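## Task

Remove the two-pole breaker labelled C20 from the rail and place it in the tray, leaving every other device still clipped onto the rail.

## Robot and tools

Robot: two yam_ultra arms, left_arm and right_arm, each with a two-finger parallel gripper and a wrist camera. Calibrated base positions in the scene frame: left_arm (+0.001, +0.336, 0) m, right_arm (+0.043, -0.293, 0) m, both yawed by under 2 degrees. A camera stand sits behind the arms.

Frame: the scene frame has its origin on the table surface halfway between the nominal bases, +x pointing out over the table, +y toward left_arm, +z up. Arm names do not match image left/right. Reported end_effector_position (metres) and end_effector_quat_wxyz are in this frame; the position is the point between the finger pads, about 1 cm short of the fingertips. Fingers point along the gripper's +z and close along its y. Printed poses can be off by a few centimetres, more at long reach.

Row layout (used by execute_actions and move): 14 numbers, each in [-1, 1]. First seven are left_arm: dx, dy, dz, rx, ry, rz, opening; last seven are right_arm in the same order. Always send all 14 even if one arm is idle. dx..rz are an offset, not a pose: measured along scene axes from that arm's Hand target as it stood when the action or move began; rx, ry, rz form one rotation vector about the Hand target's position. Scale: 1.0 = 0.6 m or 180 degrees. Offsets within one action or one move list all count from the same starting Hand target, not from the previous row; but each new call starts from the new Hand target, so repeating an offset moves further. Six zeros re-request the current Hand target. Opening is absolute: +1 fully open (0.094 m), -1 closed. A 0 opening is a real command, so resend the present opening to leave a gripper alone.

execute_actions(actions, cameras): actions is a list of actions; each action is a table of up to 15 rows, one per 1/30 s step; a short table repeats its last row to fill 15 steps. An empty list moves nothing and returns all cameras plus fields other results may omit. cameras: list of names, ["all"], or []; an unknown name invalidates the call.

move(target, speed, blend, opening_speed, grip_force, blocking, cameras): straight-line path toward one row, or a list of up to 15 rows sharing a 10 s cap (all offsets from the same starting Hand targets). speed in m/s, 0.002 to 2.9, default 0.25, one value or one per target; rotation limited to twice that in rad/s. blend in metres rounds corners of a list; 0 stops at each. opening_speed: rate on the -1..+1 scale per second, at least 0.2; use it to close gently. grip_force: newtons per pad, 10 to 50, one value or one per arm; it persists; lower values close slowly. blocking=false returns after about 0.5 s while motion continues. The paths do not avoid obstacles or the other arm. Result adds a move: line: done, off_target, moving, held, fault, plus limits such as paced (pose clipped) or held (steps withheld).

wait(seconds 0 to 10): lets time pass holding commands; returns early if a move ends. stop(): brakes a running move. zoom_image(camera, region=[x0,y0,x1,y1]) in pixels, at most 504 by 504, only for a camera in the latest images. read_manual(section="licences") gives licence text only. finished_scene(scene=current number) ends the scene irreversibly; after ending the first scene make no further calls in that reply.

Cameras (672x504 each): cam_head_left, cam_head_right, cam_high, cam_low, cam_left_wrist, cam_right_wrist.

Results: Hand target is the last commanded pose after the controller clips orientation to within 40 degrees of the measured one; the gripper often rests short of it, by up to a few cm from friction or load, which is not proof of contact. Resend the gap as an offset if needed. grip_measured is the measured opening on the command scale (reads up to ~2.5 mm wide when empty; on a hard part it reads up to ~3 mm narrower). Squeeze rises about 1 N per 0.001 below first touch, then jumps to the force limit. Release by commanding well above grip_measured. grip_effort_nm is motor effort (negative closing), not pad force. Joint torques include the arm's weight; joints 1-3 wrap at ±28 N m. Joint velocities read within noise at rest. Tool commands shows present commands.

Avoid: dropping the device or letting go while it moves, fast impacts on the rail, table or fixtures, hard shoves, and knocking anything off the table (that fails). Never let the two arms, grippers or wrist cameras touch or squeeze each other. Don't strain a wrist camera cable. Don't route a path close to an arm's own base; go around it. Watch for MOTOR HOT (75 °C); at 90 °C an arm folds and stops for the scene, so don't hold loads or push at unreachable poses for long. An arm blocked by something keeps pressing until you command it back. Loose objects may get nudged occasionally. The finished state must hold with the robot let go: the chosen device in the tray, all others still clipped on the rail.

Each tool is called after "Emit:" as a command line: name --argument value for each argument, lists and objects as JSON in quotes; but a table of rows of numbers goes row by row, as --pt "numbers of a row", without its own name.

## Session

Emit:
execute_actions --actions '[]'

Emit:
zoom_image --camera "cam_high" --region '[290, 150, 450, 310]'

Emit:
zoom_image --camera "cam_head_left" --region '[230, 170, 380, 270]'

Scene clock: 0.00 s.
left_arm: end_effector_position=(+0.3955, +0.3696, +0.1244) grip_measured=+1.000 grip_effort_nm=n/a end_effector_quat_wxyz=(+0.634, -0.108, +0.759, +0.101) | right_arm: end_effector_position=(+0.4447, -0.2805, +0.1264) grip_measured=+1.000 grip_effort_nm=n/a end_effector_quat_wxyz=(+0.635, -0.006, +0.772, -0.035)
Joint positions: left_arm=[-0.073 1.58 0.331 1.06 -0.381 -0.055 0.094] | right_arm=[0.056 1.548 0.338 1.016 0.131 -0.038 0.094]
Joint velocities: within noise
Joint torques (N m): no reading
Heat: left arm: 35 °C; right arm: 30 °C.
Hand target: left_arm +0.3969, +0.3696, +0.1289; +0.639, -0.110, +0.755, +0.100 | right_arm +0.4474, -0.2803, +0.1367; +0.646, -0.005, +0.762, -0.034
Tool commands: left_gripper/opening=+1.0 right_gripper/opening=+1.0

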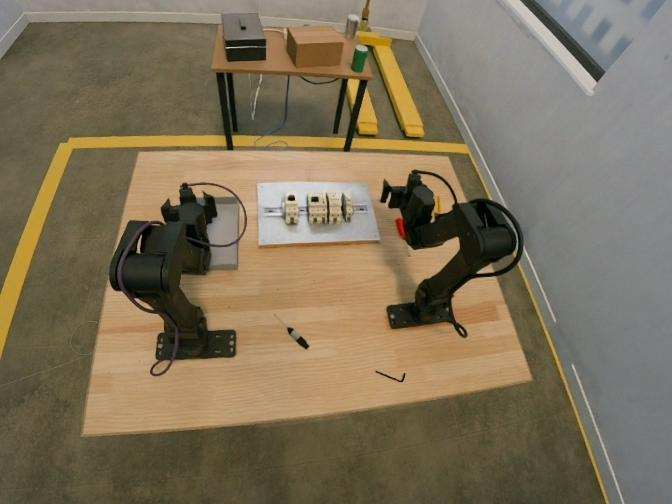

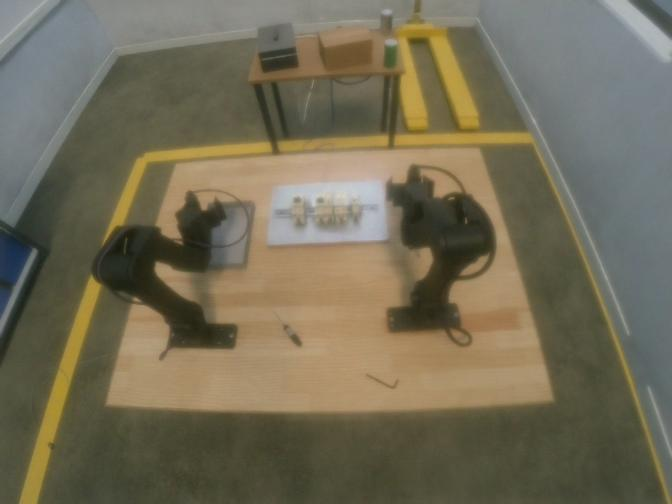

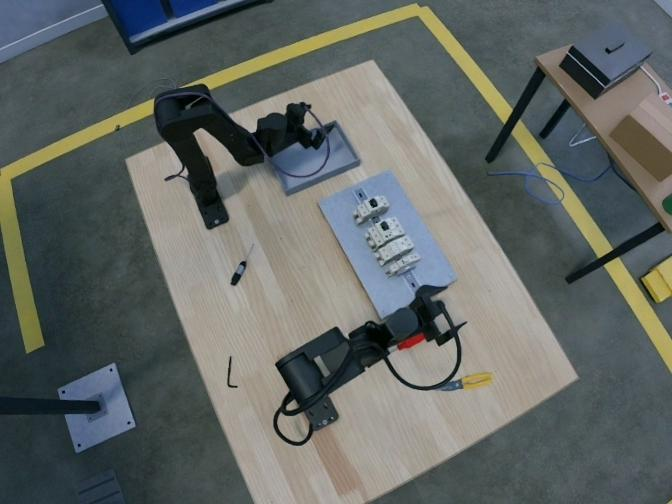

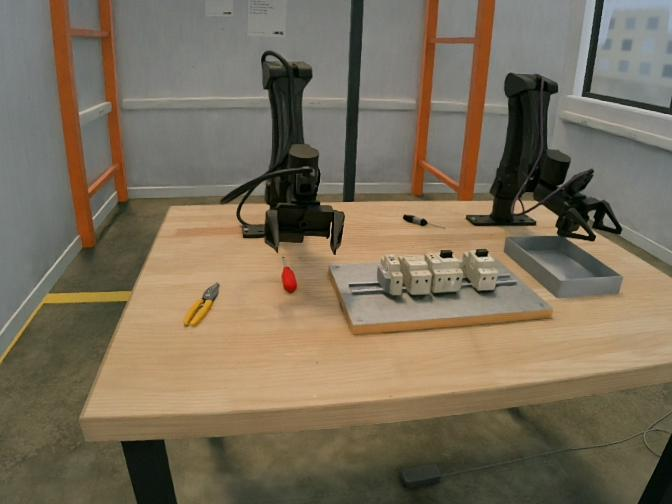

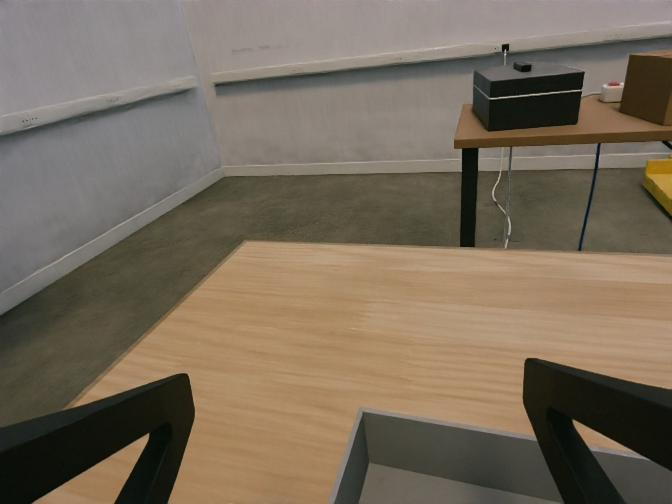

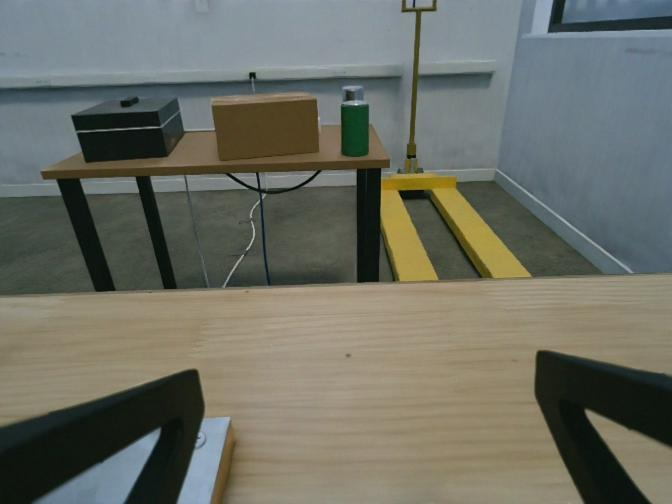

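Scaled by 3.150 from the camera's 672x504 image, which has a finer 960x720 frame.

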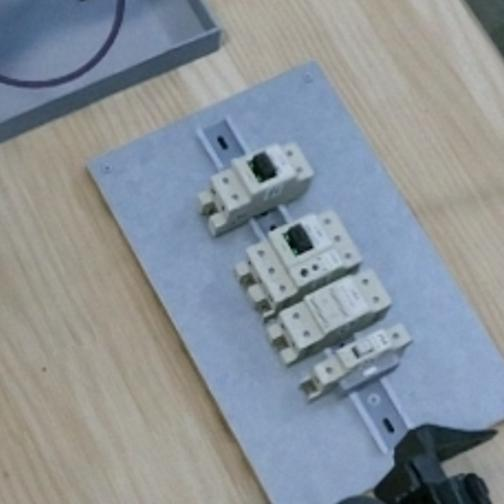

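Scaled by 3.360 from the camera's 672x504 image, which has a finer 960x720 frame.

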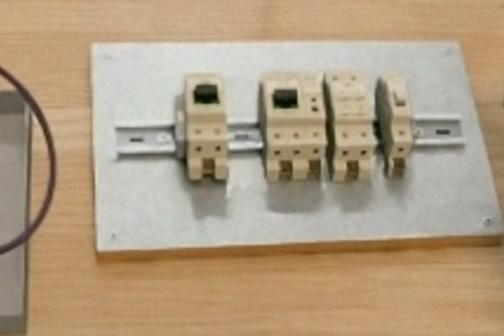

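Emit:
move --target '[-0.02,-0.5,0.118,-0.05,0.312,-0.0855,0.15,0,0,0,0,0,0,1]' --speed 0.35 --cameras '["cam_left_wrist","cam_low"]'

Scene clock: 12.03 s.
left_arm: end_effector_position=(+0.3839, +0.0717, +0.2047) grip_measured=+0.153 grip_effort_nm=-0.13 end_effector_quat_wxyz=(+0.215, +0.002, +0.977, -0.004) | right_arm: end_effector_position=(+0.4447, -0.2805, +0.1264) grip_measured=+1.000 grip_effort_nm=0.00 end_effector_quat_wxyz=(+0.635, -0.006, +0.772, -0.035)
Joint positions: left_arm=[-0.695 2.051 2.141 -1.316 -0.27 -0.658 0.054] | right_arm=[0.056 1.548 0.338 1.016 0.131 -0.038 0.094]
Joint torques (N m): left_arm=[-0.16 -8.95 8.03 0.27 -0.06 -0.1] | right_arm=[-0.03 -6.31 4.82 1.96 0.02 -0.02]
Heat: left arm: 35 °C; right arm: 33 °C.
Hand target: left_arm +0.3849, +0.0696, +0.1998; +0.207, +0.000, +0.978, +0.000 | right_arm +0.4474, -0.2803, +0.1367; +0.646, -0.005, +0.762, -0.034
Off the commanded pose: left_arm 0.006 m, 1 deg | right_arm 0.011 m, 2 deg.
move: off_target (right_arm)
Images, in order (width x height): cam_low 672x504, cam_left_wrist 672x504.

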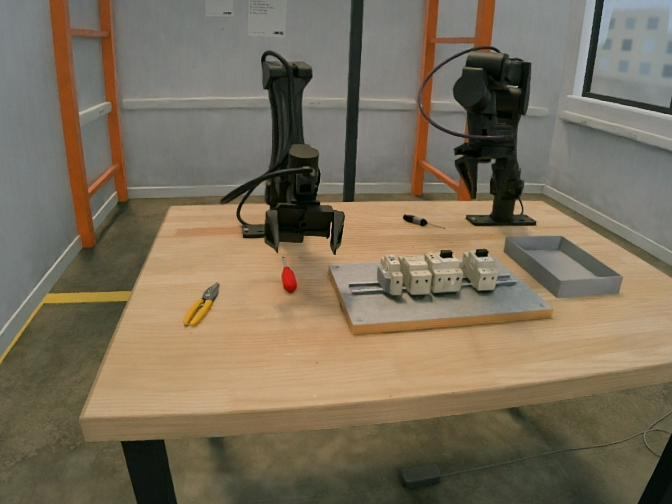

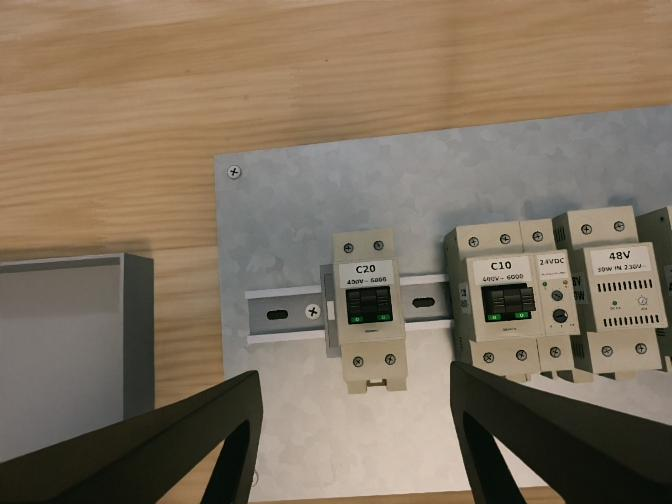

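Emit:
zoom_image --camera "cam_left_wrist" --region '[280, 200, 480, 400]'

Emit:
zoom_image --camera "cam_low" --region '[420, 220, 540, 310]'

Scaled by 2.520 from the camera's 672x504 image, which has a finer 960x720 frame.

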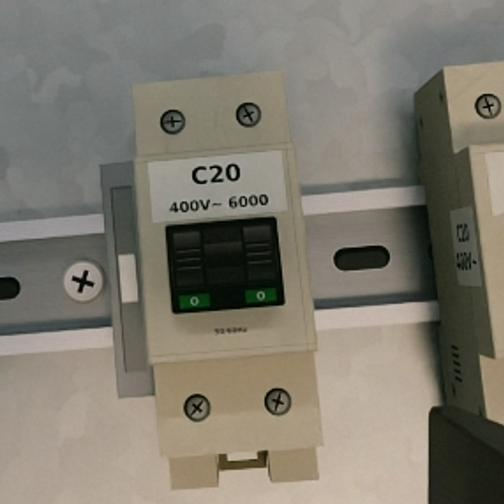

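Scaled by 4.200 from the camera's 672x504 image, which has a finer 960x720 frame.

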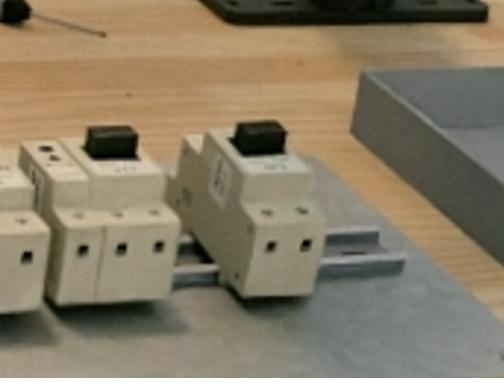

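Emit:
move --pt "0.028 0.004 -0.1 0 0 0 0.3 0 0 0 0 0 0 1" --pt "0.028 0.004 -0.253 0 0 0 0.3 0 0 0 0 0 0 1" --speed 0.15 --blend '[0.02,0]' --cameras '["cam_left_wrist","cam_low"]'

Emit:
zoom_image --camera "cam_low" --region '[370, 180, 600, 330]'

Scene clock: 50.57 s.
left_arm: end_effector_position=(+0.3966, +0.0707, +0.0545) grip_measured=+0.298 grip_effort_nm=0.13 end_effector_quat_wxyz=(+0.205, +0.001, +0.979, -0.003) | right_arm: end_effector_position=(+0.4447, -0.2805, +0.1264) grip_measured=+1.000 grip_effort_nm=0.00 end_effector_quat_wxyz=(+0.635, -0.006, +0.772, -0.035)
Joint positions: left_arm=[-0.673 2.089 1.601 -0.753 -0.253 -0.642 0.061] | right_arm=[0.056 1.548 0.338 1.016 0.131 -0.038 0.094]
Joint torques (N m): left_arm=[0.64 -10.3 5.9 0.58 -0.12 0.03] | right_arm=[-0.02 -6.3 4.82 1.97 0.02 -0.02]
Heat: left arm: 39 °C; right arm: 35 °C.
Hand target: left_arm +0.4017, +0.0720, +0.0480; +0.207, +0.000, +0.978, +0.000 | right_arm +0.4474, -0.2803, +0.1367; +0.646, -0.005, +0.762, -0.034
Off the commanded pose: left_arm 0.008 m, 0 deg | right_arm 0.011 m, 2 deg.
move: off_target (right_arm)
Images, in order (width x height): cam_low 672x504, cam_left_wrist 672x504.

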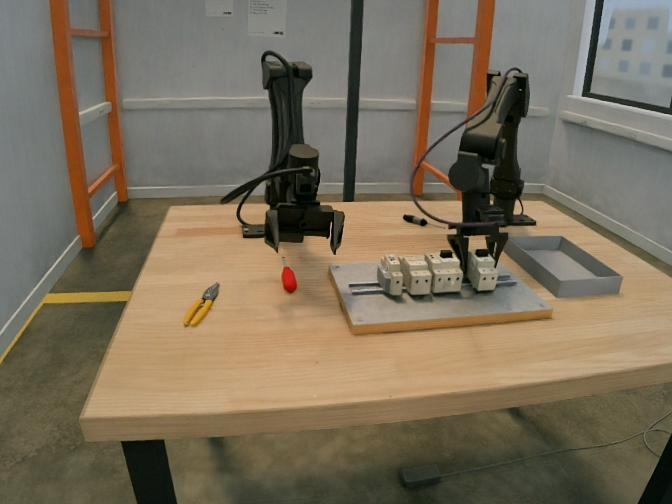

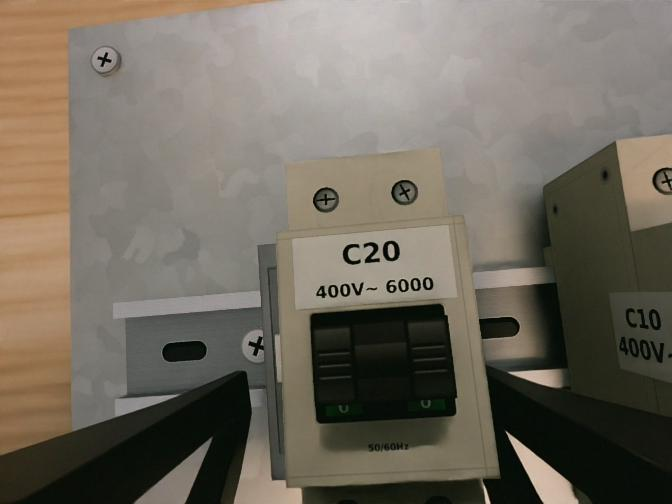

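Scaled by 2.191 from the camera's 672x504 image, which has a finer 960x720 frame.

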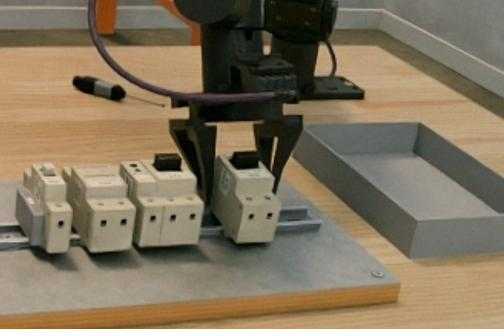

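Emit:
move --pt "0.007 -0.002 -0.008 0 0 0 0.3 0 0 0 0 0 0 1" --pt "0.007 -0.002 -0.008 0 0 0 -0.5 0 0 0 0 0 0 1" --speed 0.08 --opening_speed 0.6

Emit:
move --target '[0.04,0,0.085,0,0.12,0,-0.6,0,0,0,0,0,0,1]' --speed 0.08 --cameras '["cam_left_wrist","cam_low"]'

Emit:
zoom_image --camera "cam_low" --region '[370, 180, 600, 330]'

Scene clock: 65.20 s.
left_arm: end_effector_position=(+0.3984, +0.0685, +0.0512) grip_measured=-0.034 grip_effort_nm=-1.02 end_effector_quat_wxyz=(+0.206, -0.008, +0.979, -0.007) | right_arm: end_effector_position=(+0.4447, -0.2805, +0.1264) grip_measured=+1.000 grip_effort_nm=0.00 end_effector_quat_wxyz=(+0.635, -0.006, +0.772, -0.035)
Joint positions: left_arm=[-0.673 2.098 1.601 -0.739 -0.25 -0.662 0.045] | right_arm=[0.056 1.548 0.338 1.016 0.131 -0.038 0.094]
Joint torques (N m): left_arm=[0.85 -9.58 6.71 0.55 -0.11 0.27] | right_arm=[-0.03 -6.31 4.81 1.96 0.02 -0.02]
Heat: left arm: 38 °C; right arm: 35 °C.
Hand target: left_arm +0.4059, +0.0708, +0.0432; +0.207, +0.000, +0.978, +0.000 | right_arm +0.4474, -0.2803, +0.1367; +0.646, -0.005, +0.762, -0.034
Off the commanded pose: left_arm 0.011 m, 1 deg | right_arm 0.011 m, 2 deg.
move: off_target (left_arm, right_arm); target 2's new opening was sent with left_arm's hand 0.011 m and 0 deg from that target

Scene clock: 67.93 s.
left_arm: end_effector_position=(+0.3990, +0.0716, +0.0539) grip_measured=-0.037 grip_effort_nm=-1.02 end_effector_quat_wxyz=(-0.034, -0.016, +0.999, +0.002) | right_arm: end_effector_position=(+0.4447, -0.2805, +0.1264) grip_measured=+1.000 grip_effort_nm=0.00 end_effector_quat_wxyz=(+0.635, -0.006, +0.772, -0.035)
Joint positions: left_arm=[-0.561 2.594 2.545 -1.58 0.033 -0.606 0.045] | right_arm=[0.056 1.548 0.338 1.016 0.131 -0.038 0.094]
Joint torques (N m): left_arm=[1.07 -17.76 12.57 -0.1 -0.47 0.33] | right_arm=[-0.03 -6.3 4.82 1.97 0.02 -0.01]
Heat: left arm: 38 °C; right arm: 35 °C.
Hand target: left_arm +0.4299, +0.0708, +0.0941; +0.020, +0.000, +1.000, +0.000 | right_arm +0.4474, -0.2803, +0.1367; +0.646, -0.005, +0.762, -0.034
Off the commanded pose: left_arm 0.051 m, 6 deg | right_arm 0.011 m, 2 deg.
joint read past its limit (left arm) — joint 4 (wrist pitch), lower limit.
joint sent to its limit (left arm) — joint 4 (wrist pitch), lower limit. The joint targets are off in position and orientation.
move: off_target (left_arm, right_arm)
Images, in order (width x height): cam_low 672x504, cam_left_wrist 672x504.

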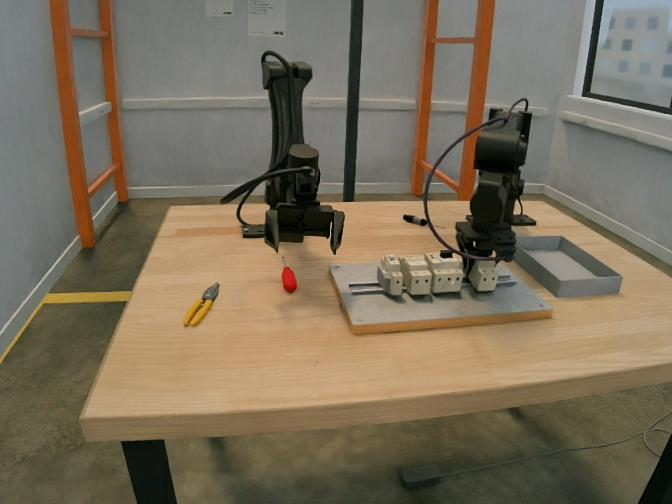

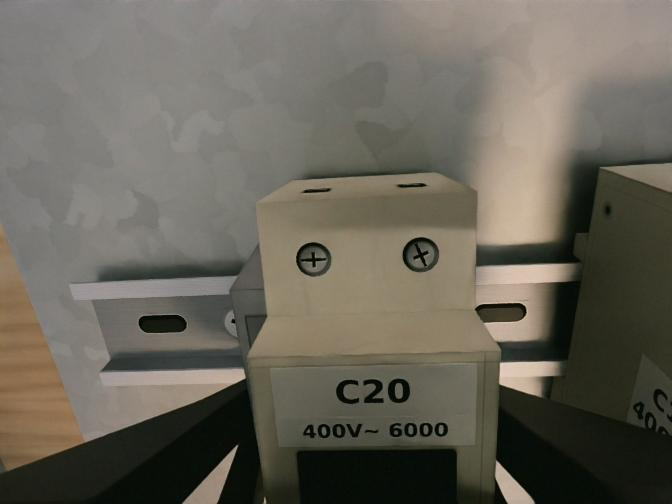

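Scaled by 2.191 from the camera's 672x504 image, which has a finer 960x720 frame.

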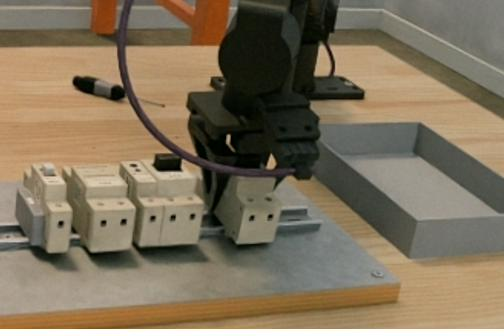

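Emit:
move --target '[0.03,0,0.05,0,0,0,-0.8,0,0,0,0,0,0,1]' --speed 0.08 --cameras '["cam_left_wrist","cam_low"]'

Emit:
zoom_image --camera "cam_low" --region '[370, 180, 600, 330]'

Scene clock: 76.30 s.
left_arm: end_effector_position=(+0.3999, +0.0716, +0.0561) grip_measured=-0.037 grip_effort_nm=-1.02 end_effector_quat_wxyz=(-0.037, -0.014, +0.999, -0.004) | right_arm: end_effector_position=(+0.4447, -0.2805, +0.1264) grip_measured=+1.000 grip_effort_nm=0.00 end_effector_quat_wxyz=(+0.635, -0.006, +0.772, -0.035)
Joint positions: left_arm=[-0.555 2.601 2.567 -1.594 0.047 -0.597 0.045] | right_arm=[0.056 1.548 0.338 1.016 0.131 -0.038 0.094]
Joint torques (N m): left_arm=[2.17 -20.74 15.69 0.04 -0.53 0.36] | right_arm=[-0.02 -6.28 4.81 1.96 0.03 -0.02]
Heat: left arm: 41 °C; right arm: 35 °C.
Hand target: left_arm +0.4479, +0.0709, +0.1242; +0.020, +0.000, +1.000, +0.000 | right_arm +0.4474, -0.2803, +0.1367; +0.646, -0.005, +0.762, -0.034
Off the commanded pose: left_arm 0.083 m, 7 deg | right_arm 0.011 m, 2 deg.
joint read past its limit (left arm) — joint 4 (wrist pitch), lower limit.
joint sent to its limit (left arm) — joint 4 (wrist pitch), lower limit. The joint targets are off in position and orientation.
move: off_target (left_arm, right_arm)
Images, in order (width x height): cam_low 672x504, cam_left_wrist 672x504.

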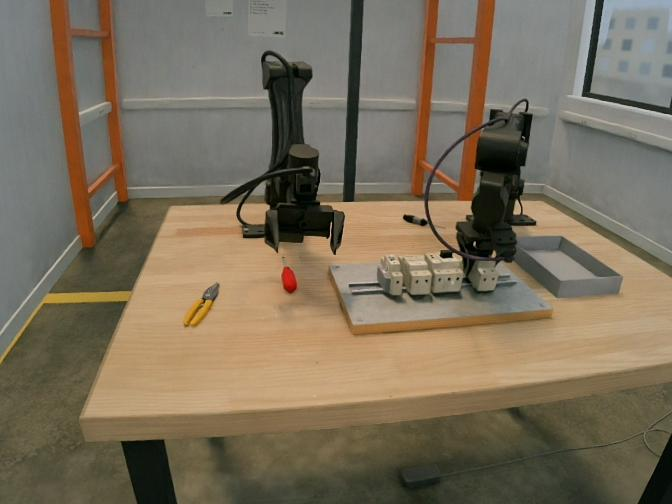

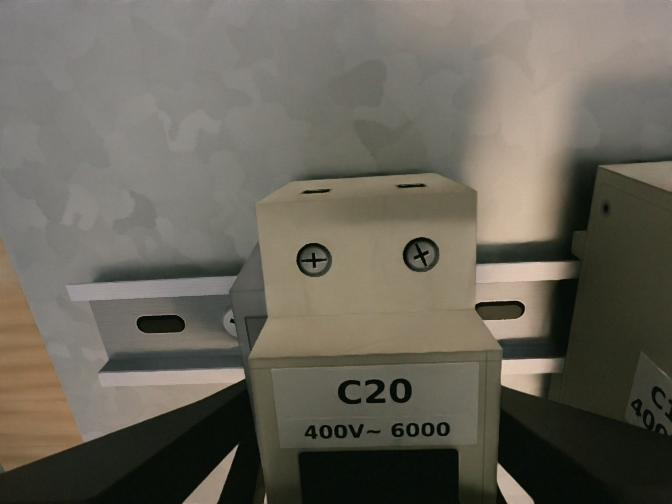

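Scaled by 2.191 from the camera's 672x504 image, which has a finer 960x720 frame.

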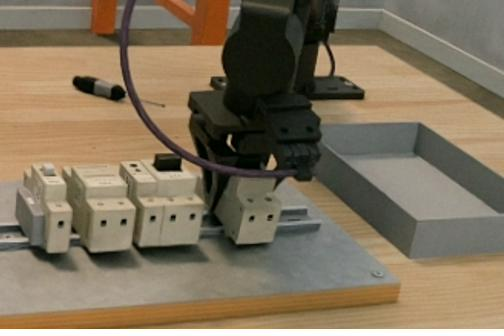

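Emit:
move --target '[-0.03,0,0.09,0,-0.05,0,-0.8,0,0,0,0,0,0,1]' --speed 0.1 --cameras '["cam_left_wrist"]'

Scene clock: 102.40 s.
left_arm: end_effector_position=(+0.3970, +0.0687, +0.0550) grip_measured=-0.037 grip_effort_nm=-1.02 end_effector_quat_wxyz=(-0.034, -0.010, +0.999, +0.004) | right_arm: end_effector_position=(+0.4447, -0.2805, +0.1264) grip_measured=+1.000 grip_effort_nm=0.00 end_effector_quat_wxyz=(+0.635, -0.006, +0.772, -0.035)
Joint positions: left_arm=[-0.569 2.601 2.563 -1.593 0.03 -0.603 0.045] | right_arm=[0.056 1.548 0.338 1.016 0.131 -0.038 0.094]
Joint torques (N m): left_arm=[-0.96 25.28 10.26 0.02 -1.18 0] | right_arm=[-0.02 -6.3 4.83 1.96 0.02 -0.02]
Heat: left arm: 56 °C; right arm: 36 °C.
Hand target: left_arm +0.4298, +0.0708, +0.1781; +0.098, +0.001, +0.995, +0.000 | right_arm +0.4474, -0.2803, +0.1367; +0.646, -0.005, +0.762, -0.034
Off the commanded pose: left_arm 0.127 m, 15 deg | right_arm 0.011 m, 2 deg.
joint read past its limit (left arm) — joint 4 (wrist pitch), lower limit.
joint sent to its limit (left arm) — joint 4 (wrist pitch), lower limit. The joint targets are off in position and orientation.
move: off_target (left_arm, right_arm)
Images, in order (width x height): cam_left_wrist 672x504.

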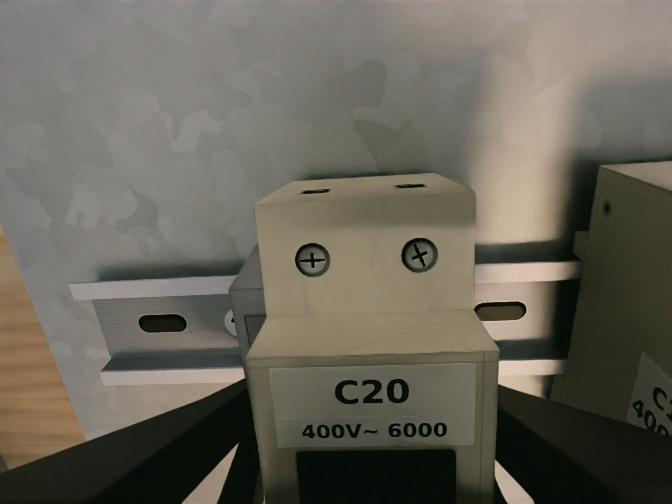

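Emit:
move --pt "-0.03 0 -0.2 0 -0.1 0 -0.6 0 0 0 0 0 0 1" --pt "-0.03 0 -0.2 0 -0.1 0 0.3 0 0 0 0 0 0 1" --pt "-0.021 0.001 -0.238 0 -0.1 0 0.3 0 0 0 0 0 0 1" --speed 0.15 --cameras '["cam_left_wrist"]'

Scene clock: 118.73 s.
left_arm: end_effector_position=(+0.4144, +0.0676, +0.0473) grip_measured=+0.297 grip_effort_nm=0.14 end_effector_quat_wxyz=(+0.254, +0.000, +0.967, -0.011) | right_arm: end_effector_position=(+0.4447, -0.2805, +0.1264) grip_measured=+1.000 grip_effort_nm=0.00 end_effector_quat_wxyz=(+0.635, -0.006, +0.772, -0.035)
Joint positions: left_arm=[-0.671 2.091 1.531 -0.587 -0.299 -0.621 0.061] | right_arm=[0.056 1.548 0.338 1.016 0.131 -0.038 0.094]
Joint torques (N m): left_arm=[0.36 -9.59 5.3 0.68 -0.22 0.07] | right_arm=[-0.01 -6.26 4.82 1.97 0.03 -0.01]
Heat: left arm: 67 °C; right arm: 36 °C.
Hand target: left_arm +0.4172, +0.0714, +0.0351; +0.253, +0.001, +0.968, +0.000 | right_arm +0.4474, -0.2803, +0.1367; +0.646, -0.005, +0.762, -0.034
Off the commanded pose: left_arm 0.013 m, 1 deg | right_arm 0.011 m, 2 deg.
move: off_target (left_arm, right_arm); target 2's new opening was sent with left_arm's hand 0.013 m and 5 deg from that target
Images, in order (width x height): cam_left_wrist 672x504.

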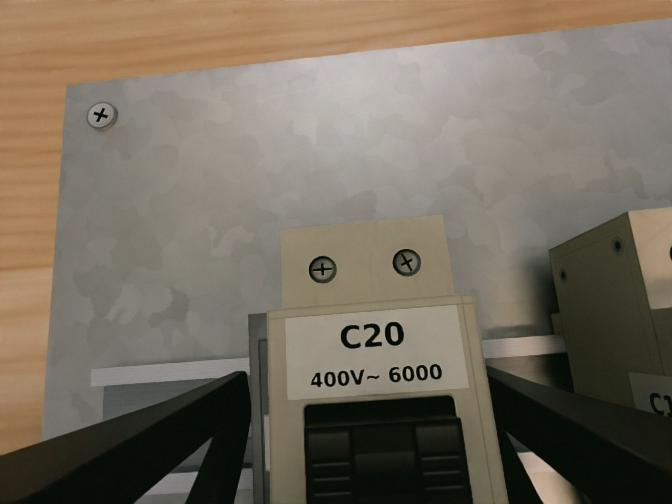

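Emit:
move --pt "-0.01 -0.001 -0.008 0 0 0 0.3 0 0 0 0 0 0 1" --pt "-0.01 -0.001 -0.008 0 0 0 -0.7 0 0 0 0 0 0 1" --speed 0.08 --opening_speed 1

Emit:
move --target '[0.05,0,0.1,0,0.13,0,-0.7,0,0,0,0,0,0,1]' --speed 0.09 --cameras '["cam_left_wrist","cam_low"]'

Scene clock: 131.77 s.
left_arm: end_effector_position=(+0.4146, +0.0692, +0.0419) grip_measured=-0.034 grip_effort_nm=-1.03 end_effector_quat_wxyz=(+0.259, -0.011, +0.966, -0.012) | right_arm: end_effector_position=(+0.4447, -0.2805, +0.1264) grip_measured=+1.000 grip_effort_nm=0.00 end_effector_quat_wxyz=(+0.635, -0.006, +0.772, -0.035)
Joint positions: left_arm=[-0.671 2.091 1.503 -0.553 -0.308 -0.64 0.045] | right_arm=[0.056 1.548 0.338 1.016 0.131 -0.038 0.094]
Joint torques (N m): left_arm=[-0.47 -10.25 5.08 0.57 -0.17 0.11] | right_arm=[-0.02 -6.3 4.81 1.96 0.02 -0.01]
Heat: left arm: 57 °C; right arm: 36 °C.
Hand target: left_arm +0.4113, +0.0708, +0.0304; +0.253, +0.000, +0.968, +0.000 | right_arm +0.4474, -0.2803, +0.1367; +0.646, -0.005, +0.762, -0.034
Off the commanded pose: left_arm 0.012 m, 2 deg | right_arm 0.011 m, 2 deg.
move: off_target (left_arm, right_arm); target 2's new opening was sent with left_arm's hand 0.011 m and 1 deg from that target

Scene clock: 134.73 s.
left_arm: end_effector_position=(+0.4131, +0.0714, +0.0453) grip_measured=-0.036 grip_effort_nm=-1.02 end_effector_quat_wxyz=(-0.014, -0.015, +1.000, +0.010) | right_arm: end_effector_position=(+0.4447, -0.2805, +0.1264) grip_measured=+1.000 grip_effort_nm=0.00 end_effector_quat_wxyz=(+0.635, -0.006, +0.772, -0.035)
Joint positions: left_arm=[-0.558 2.642 2.604 -1.567 0 -0.602 0.045] | right_arm=[0.056 1.548 0.338 1.016 0.131 -0.038 0.094]
Joint torques (N m): left_arm=[0.68 -18.44 12.78 -0.15 -0.49 0.31] | right_arm=[-0.02 -6.28 4.81 1.96 0.02 -0.02]
Heat: left arm: 56 °C; right arm: 36 °C.
Hand target: left_arm +0.4414, +0.0709, +0.0905; +0.051, +0.000, +0.999, +0.000 | right_arm +0.4474, -0.2803, +0.1367; +0.646, -0.005, +0.762, -0.034
Off the commanded pose: left_arm 0.053 m, 8 deg | right_arm 0.011 m, 2 deg.
joint read past its limit (left arm) — joint 4 (wrist pitch), lower limit.
joint sent to its limit (left arm) — joint 4 (wrist pitch), lower limit. The joint targets are off in position, not in orientation.
move: off_target (left_arm, right_arm)
Images, in order (width x height): cam_low 672x504, cam_left_wrist 672x504.

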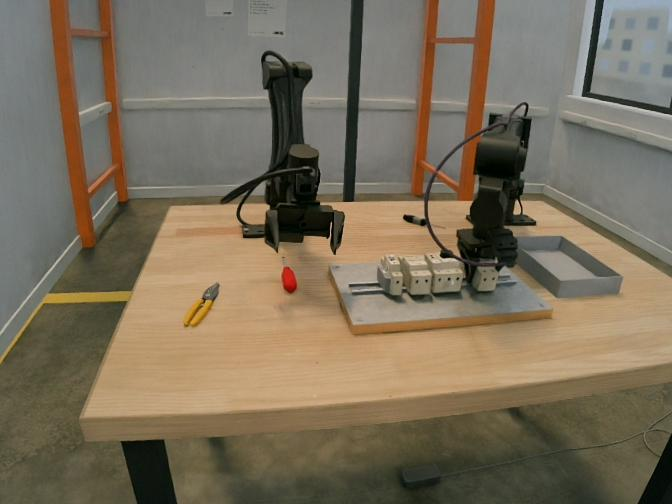

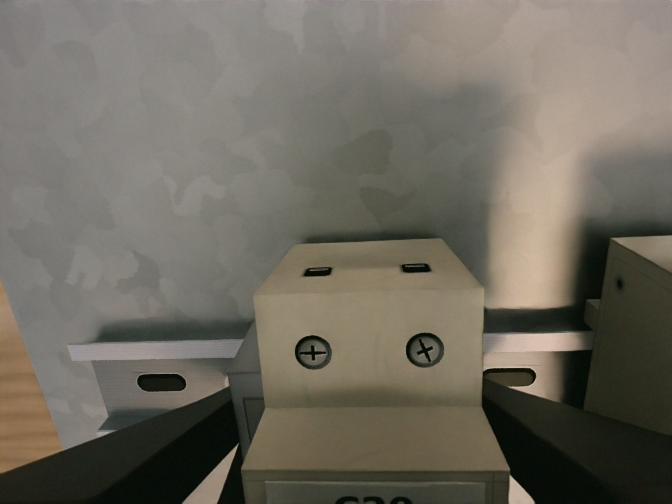

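Emit:
move --pt "-0.045 0 -0.08 0 -0.11 0 -0.6 0 0 0 0 0 0 1" --pt "-0.045 0 -0.08 0 -0.11 0 0.25 0 0 0 0 0 0 1" --pt "-0.101 -0.002 -0.085 0 -0.11 0 0.25 0 0 0 0 0 0 1" --pt "-0.101 -0.002 -0.085 0 -0.11 0 -0.7 0 0 0 0 0 0 1" --speed 0.12 --cameras '["cam_left_wrist","cam_low"]'

Scene clock: 153.20 s.
left_arm: end_effector_position=(+0.4052, +0.0668, +0.0414) grip_measured=-0.044 grip_effort_nm=-1.24 end_effector_quat_wxyz=(+0.252, -0.014, +0.967, -0.009) | right_arm: end_effector_position=(+0.4447, -0.2805, +0.1264) grip_measured=+1.000 grip_effort_nm=0.00 end_effector_quat_wxyz=(+0.635, -0.006, +0.772, -0.035)
Joint positions: left_arm=[-0.689 2.082 1.495 -0.573 -0.313 -0.667 0.045] | right_arm=[0.056 1.548 0.338 1.016 0.131 -0.038 0.094]
Joint torques (N m): left_arm=[-1.83 -14.01 4.07 -0.08 0.11 -0.07] | right_arm=[-0.03 -6.28 4.81 1.97 0.02 -0.02]
Heat: left arm: 53 °C; right arm: 37 °C.
Hand target: left_arm +0.3807, +0.0697, +0.0395; +0.222, +0.000, +0.975, +0.000 | right_arm +0.4474, -0.2803, +0.1367; +0.646, -0.005, +0.762, -0.034
Off the commanded pose: left_arm 0.025 m, 4 deg | right_arm 0.011 m, 2 deg.
move: off_target (left_arm, right_arm); target 2's new opening was sent with left_arm's hand 0.002 m and 3 deg from that target; target 4's new opening was sent with left_arm's hand 0.024 m and 4 deg from that target
Images, in order (width x height): cam_low 672x504, cam_left_wrist 672x504.

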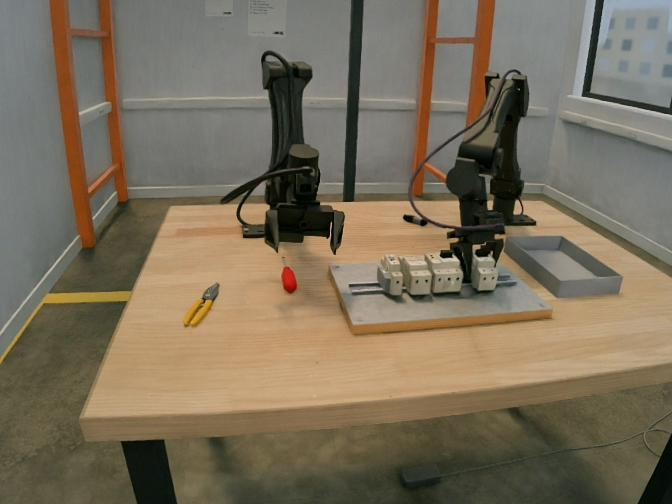

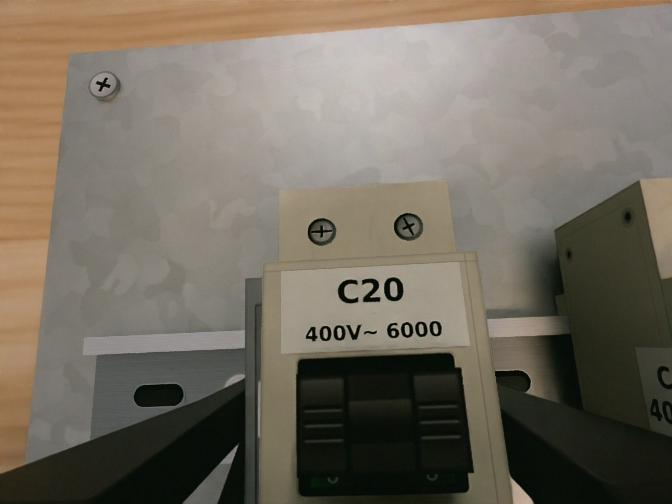

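Emit:
move --pt "0.04 -0.002 0.005 0 -0.02 0 -0.6 0 0 0 0 0 0 1" --pt "0.04 -0.002 0.005 0 -0.02 0 0.3 0 0 0 0 0 0 1" --pt "0.03 0 0.06 0 -0.02 0 0.3 0 0 0 0 0 0 1" --pt "-0.004 0 0.06 0 -0.02 0 0.3 0 0 0 0 0 0 1" --pt "-0.004 0 0.005 0 -0.02 0 0.3 0 0 0 0 0 0 1" --speed 0.15 --cameras '["cam_left_wrist"]'

Scene clock: 166.27 s.
left_arm: end_effector_position=(+0.3772, +0.0694, +0.0407) grip_measured=+0.298 grip_effort_nm=0.14 end_effector_quat_wxyz=(+0.245, +0.004, +0.970, +0.001) | right_arm: end_effector_position=(+0.4447, -0.2805, +0.1264) grip_measured=+1.000 grip_effort_nm=0.00 end_effector_quat_wxyz=(+0.635, -0.006, +0.772, -0.035)
Joint positions: left_arm=[-0.73 2.018 1.405 -0.581 -0.328 -0.673 0.061] | right_arm=[0.056 1.548 0.338 1.016 0.131 -0.038 0.094]
Joint torques (N m): left_arm=[-0.31 -11.47 5.01 0.64 -0.22 -0.07] | right_arm=[-0.02 -6.3 4.81 1.96 0.03 -0.02]
Heat: left arm: 49 °C; right arm: 37 °C.
Hand target: left_arm +0.3783, +0.0696, +0.0425; +0.253, +0.001, +0.968, +0.000 | right_arm +0.4474, -0.2803, +0.1367; +0.646, -0.005, +0.762, -0.034
Off the commanded pose: left_arm 0.002 m, 1 deg | right_arm 0.011 m, 2 deg.
move: off_target (right_arm)
Images, in order (width x height): cam_left_wrist 672x504.

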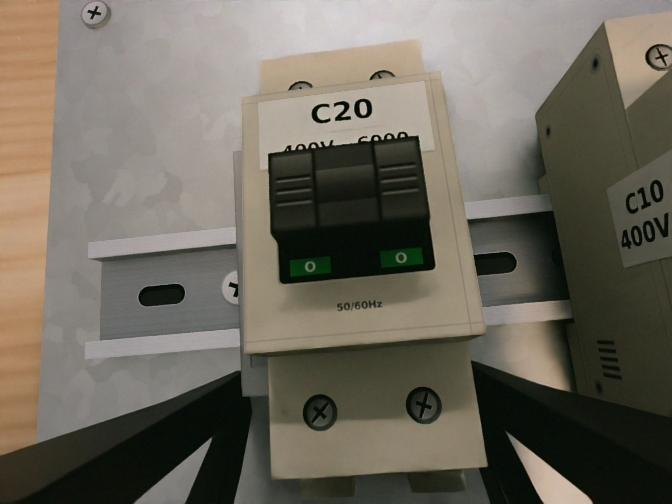

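Emit:
move --pt "0 0 0.001 0 0 0 0.3 0 0 0 0 0 0 1" --pt "0 0 0.001 0 0 0 -0.7 0 0 0 0 0 0 1" --opening_speed 1

Emit:
move --target '[0.025,0,0.1,0,0.11,0,-0.7,0,0,0,0,0,0,1]' --speed 0.08 --cameras '["cam_left_wrist","cam_low"]'

Scene clock: 185.23 s.
left_arm: end_effector_position=(+0.3766, +0.0680, +0.0404) grip_measured=-0.045 grip_effort_nm=-1.02 end_effector_quat_wxyz=(+0.243, +0.000, +0.970, -0.003) | right_arm: end_effector_position=(+0.4447, -0.2805, +0.1264) grip_measured=+1.000 grip_effort_nm=0.00 end_effector_quat_wxyz=(+0.635, -0.006, +0.772, -0.035)
Joint positions: left_arm=[-0.73 2.018 1.405 -0.58 -0.32 -0.684 0.045] | right_arm=[0.056 1.548 0.338 1.016 0.131 -0.038 0.094]
Joint torques (N m): left_arm=[-0.16 -11.52 5.15 0.61 -0.29 0.02] | right_arm=[-0.03 -6.27 4.82 1.97 0.02 -0.02]
Heat: left arm: 48 °C; right arm: 37 °C.
Hand target: left_arm +0.3782, +0.0695, +0.0431; +0.253, +0.001, +0.968, +0.000 | right_arm +0.4474, -0.2803, +0.1367; +0.646, -0.005, +0.762, -0.034
Off the commanded pose: left_arm 0.004 m, 1 deg | right_arm 0.011 m, 2 deg.
move: off_target (right_arm)

Scene clock: 187.93 s.
left_arm: end_effector_position=(+0.3727, +0.0678, +0.0493) grip_measured=-0.046 grip_effort_nm=-1.02 end_effector_quat_wxyz=(+0.030, -0.018, +0.999, +0.003) | right_arm: end_effector_position=(+0.4447, -0.2805, +0.1264) grip_measured=+1.000 grip_effort_nm=0.00 end_effector_quat_wxyz=(+0.635, -0.006, +0.772, -0.035)
Joint positions: left_arm=[-0.628 2.301 1.998 -1.224 -0.041 -0.678 0.045] | right_arm=[0.056 1.548 0.338 1.016 0.131 -0.038 0.094]
Joint torques (N m): left_arm=[0.43 -17.78 13.64 -0.56 -0.53 0.38] | right_arm=[-0.03 -6.3 4.81 1.97 0.03 -0.02]
Heat: left arm: 48 °C; right arm: 37 °C.
Hand target: left_arm +0.3933, +0.0696, +0.1031; +0.083, +0.000, +0.997, +0.000 | right_arm +0.4474, -0.2803, +0.1367; +0.646, -0.005, +0.762, -0.034
Off the commanded pose: left_arm 0.058 m, 6 deg | right_arm 0.011 m, 2 deg.
move: off_target (left_arm, right_arm)
Images, in order (width x height): cam_low 672x504, cam_left_wrist 672x504.

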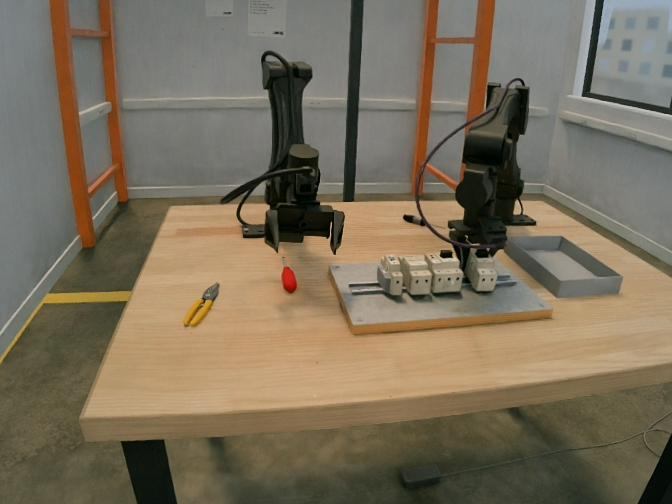

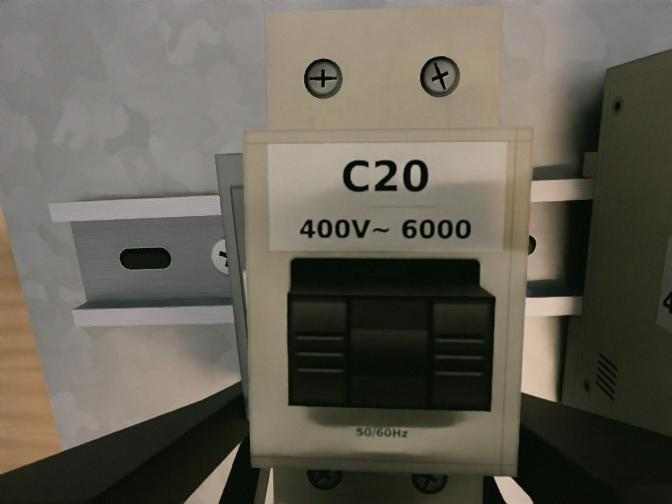

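Emit:
move --target '[0.06,0,-0.035,0,0.05,0,-0.7,0,0,0,0,0,0,1]' --speed 0.08 --cameras '["cam_left_wrist","cam_low"]'

Emit:
zoom_image --camera "cam_low" --region '[370, 180, 600, 330]'

Scene clock: 198.47 s.
left_arm: end_effector_position=(+0.3771, +0.0707, +0.0496) grip_measured=-0.046 grip_effort_nm=-1.02 end_effector_quat_wxyz=(-0.071, -0.035, +0.997, +0.005) | right_arm: end_effector_position=(+0.4447, -0.2805, +0.1264) grip_measured=+1.000 grip_effort_nm=0.00 end_effector_quat_wxyz=(+0.635, -0.006, +0.772, -0.035)
Joint positions: left_arm=[-0.572 2.567 2.468 -1.595 0.074 -0.653 0.045] | right_arm=[0.056 1.548 0.338 1.016 0.131 -0.038 0.094]
Joint torques (N m): left_arm=[2.32 -13.98 17.87 -0.02 -0.71 0.71] | right_arm=[-0.02 -6.28 4.82 1.96 0.03 -0.02]
Heat: left arm: 47 °C; right arm: 37 °C.
Hand target: left_arm +0.4293, +0.0697, +0.0821; +0.004, +0.000, +1.000, +0.000 | right_arm +0.4474, -0.2803, +0.1367; +0.646, -0.005, +0.762, -0.034
Off the commanded pose: left_arm 0.062 m, 10 deg | right_arm 0.011 m, 2 deg.
joint read past its limit (left arm) — joint 4 (wrist pitch), lower limit.
joint sent to its limit (left arm) — joint 4 (wrist pitch), lower limit. The joint targets are off in position and orientation.
move: off_target (left_arm, right_arm)
Images, in order (width x height): cam_low 672x504, cam_left_wrist 672x504.

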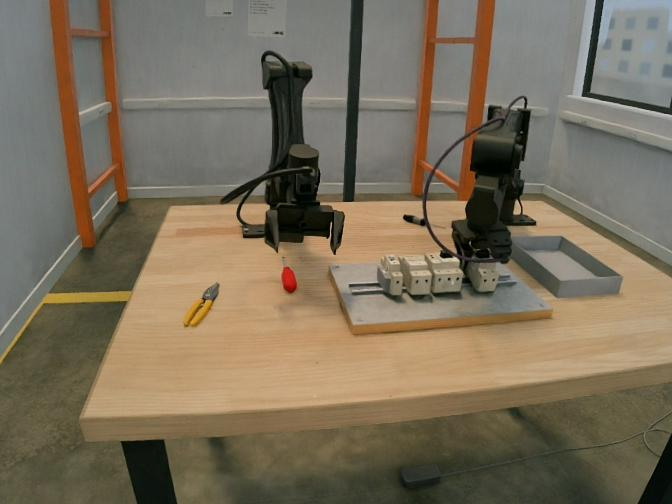

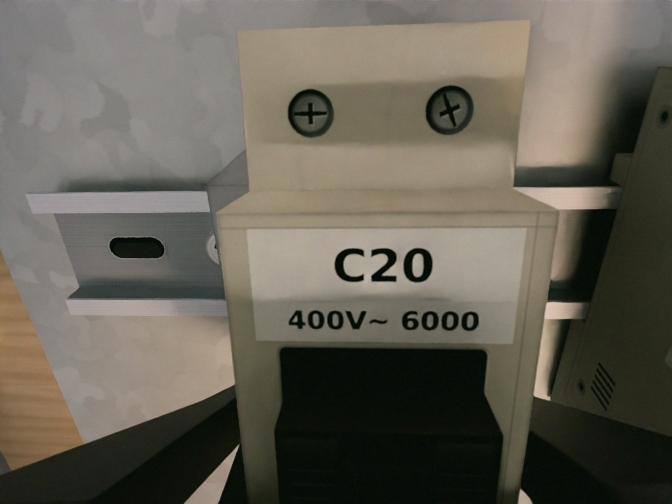

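Scaled by 2.191 from the camera's 672x504 image, which has a finer 960x720 frame.

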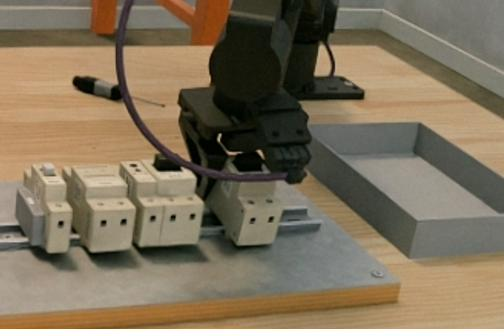

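Emit:
move --target '[0.0,0,0.08,0,-0.01,0,-0.8,0,0,0,0,0,0,1]' --speed 0.1 --cameras '["cam_left_wrist","cam_low"]'

Emit:
zoom_image --camera "cam_low" --region '[430, 220, 530, 310]'

Scene clock: 208.10 s.
left_arm: end_effector_position=(+0.3770, +0.0708, +0.0496) grip_measured=-0.046 grip_effort_nm=-1.02 end_effector_quat_wxyz=(-0.072, -0.035, +0.997, +0.006) | right_arm: end_effector_position=(+0.4447, -0.2805, +0.1264) grip_measured=+1.000 grip_effort_nm=0.00 end_effector_quat_wxyz=(+0.635, -0.006, +0.772, -0.035)
Joint positions: left_arm=[-0.572 2.566 2.467 -1.595 0.074 -0.653 0.045] | right_arm=[0.056 1.548 0.338 1.016 0.131 -0.038 0.094]
Joint torques (N m): left_arm=[1.66 -23.77 15.08 -0.07 -0.81 0.6] | right_arm=[-0.03 -6.3 4.82 1.96 0.03 -0.02]
Heat: left arm: 49 °C; right arm: 37 °C.
Hand target: left_arm +0.4293, +0.0697, +0.1302; +0.020, +0.000, +1.000, +0.000 | right_arm +0.4474, -0.2803, +0.1367; +0.646, -0.005, +0.762, -0.034
Off the commanded pose: left_arm 0.096 m, 11 deg | right_arm 0.011 m, 2 deg.
joint read past its limit (left arm) — joint 4 (wrist pitch), lower limit.
joint sent to its limit (left arm) — joint 4 (wrist pitch), lower limit. The joint targets are off in position and orientation.
move: off_target (left_arm, right_arm)
Images, in order (width x height): cam_low 672x504, cam_left_wrist 672x504.

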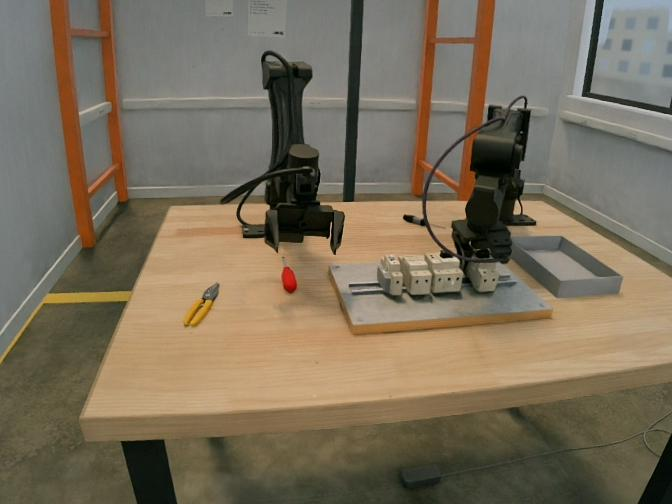

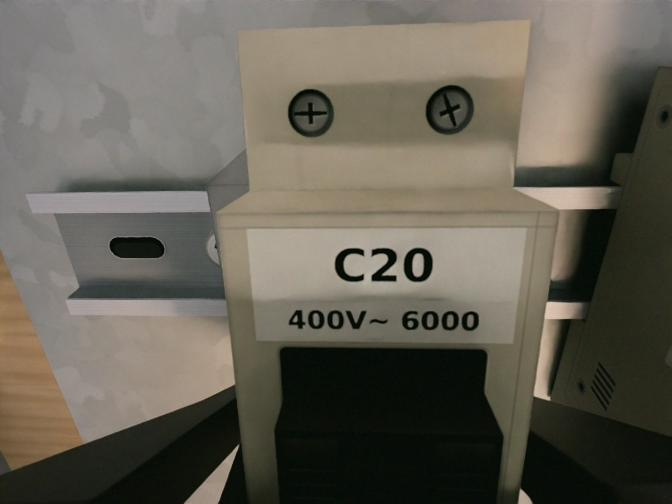

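Scaled by 5.040 from the camera's 672x504 image, which has a finer 960x720 frame.

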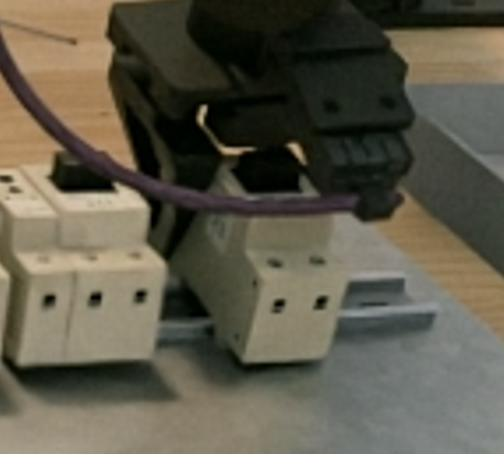

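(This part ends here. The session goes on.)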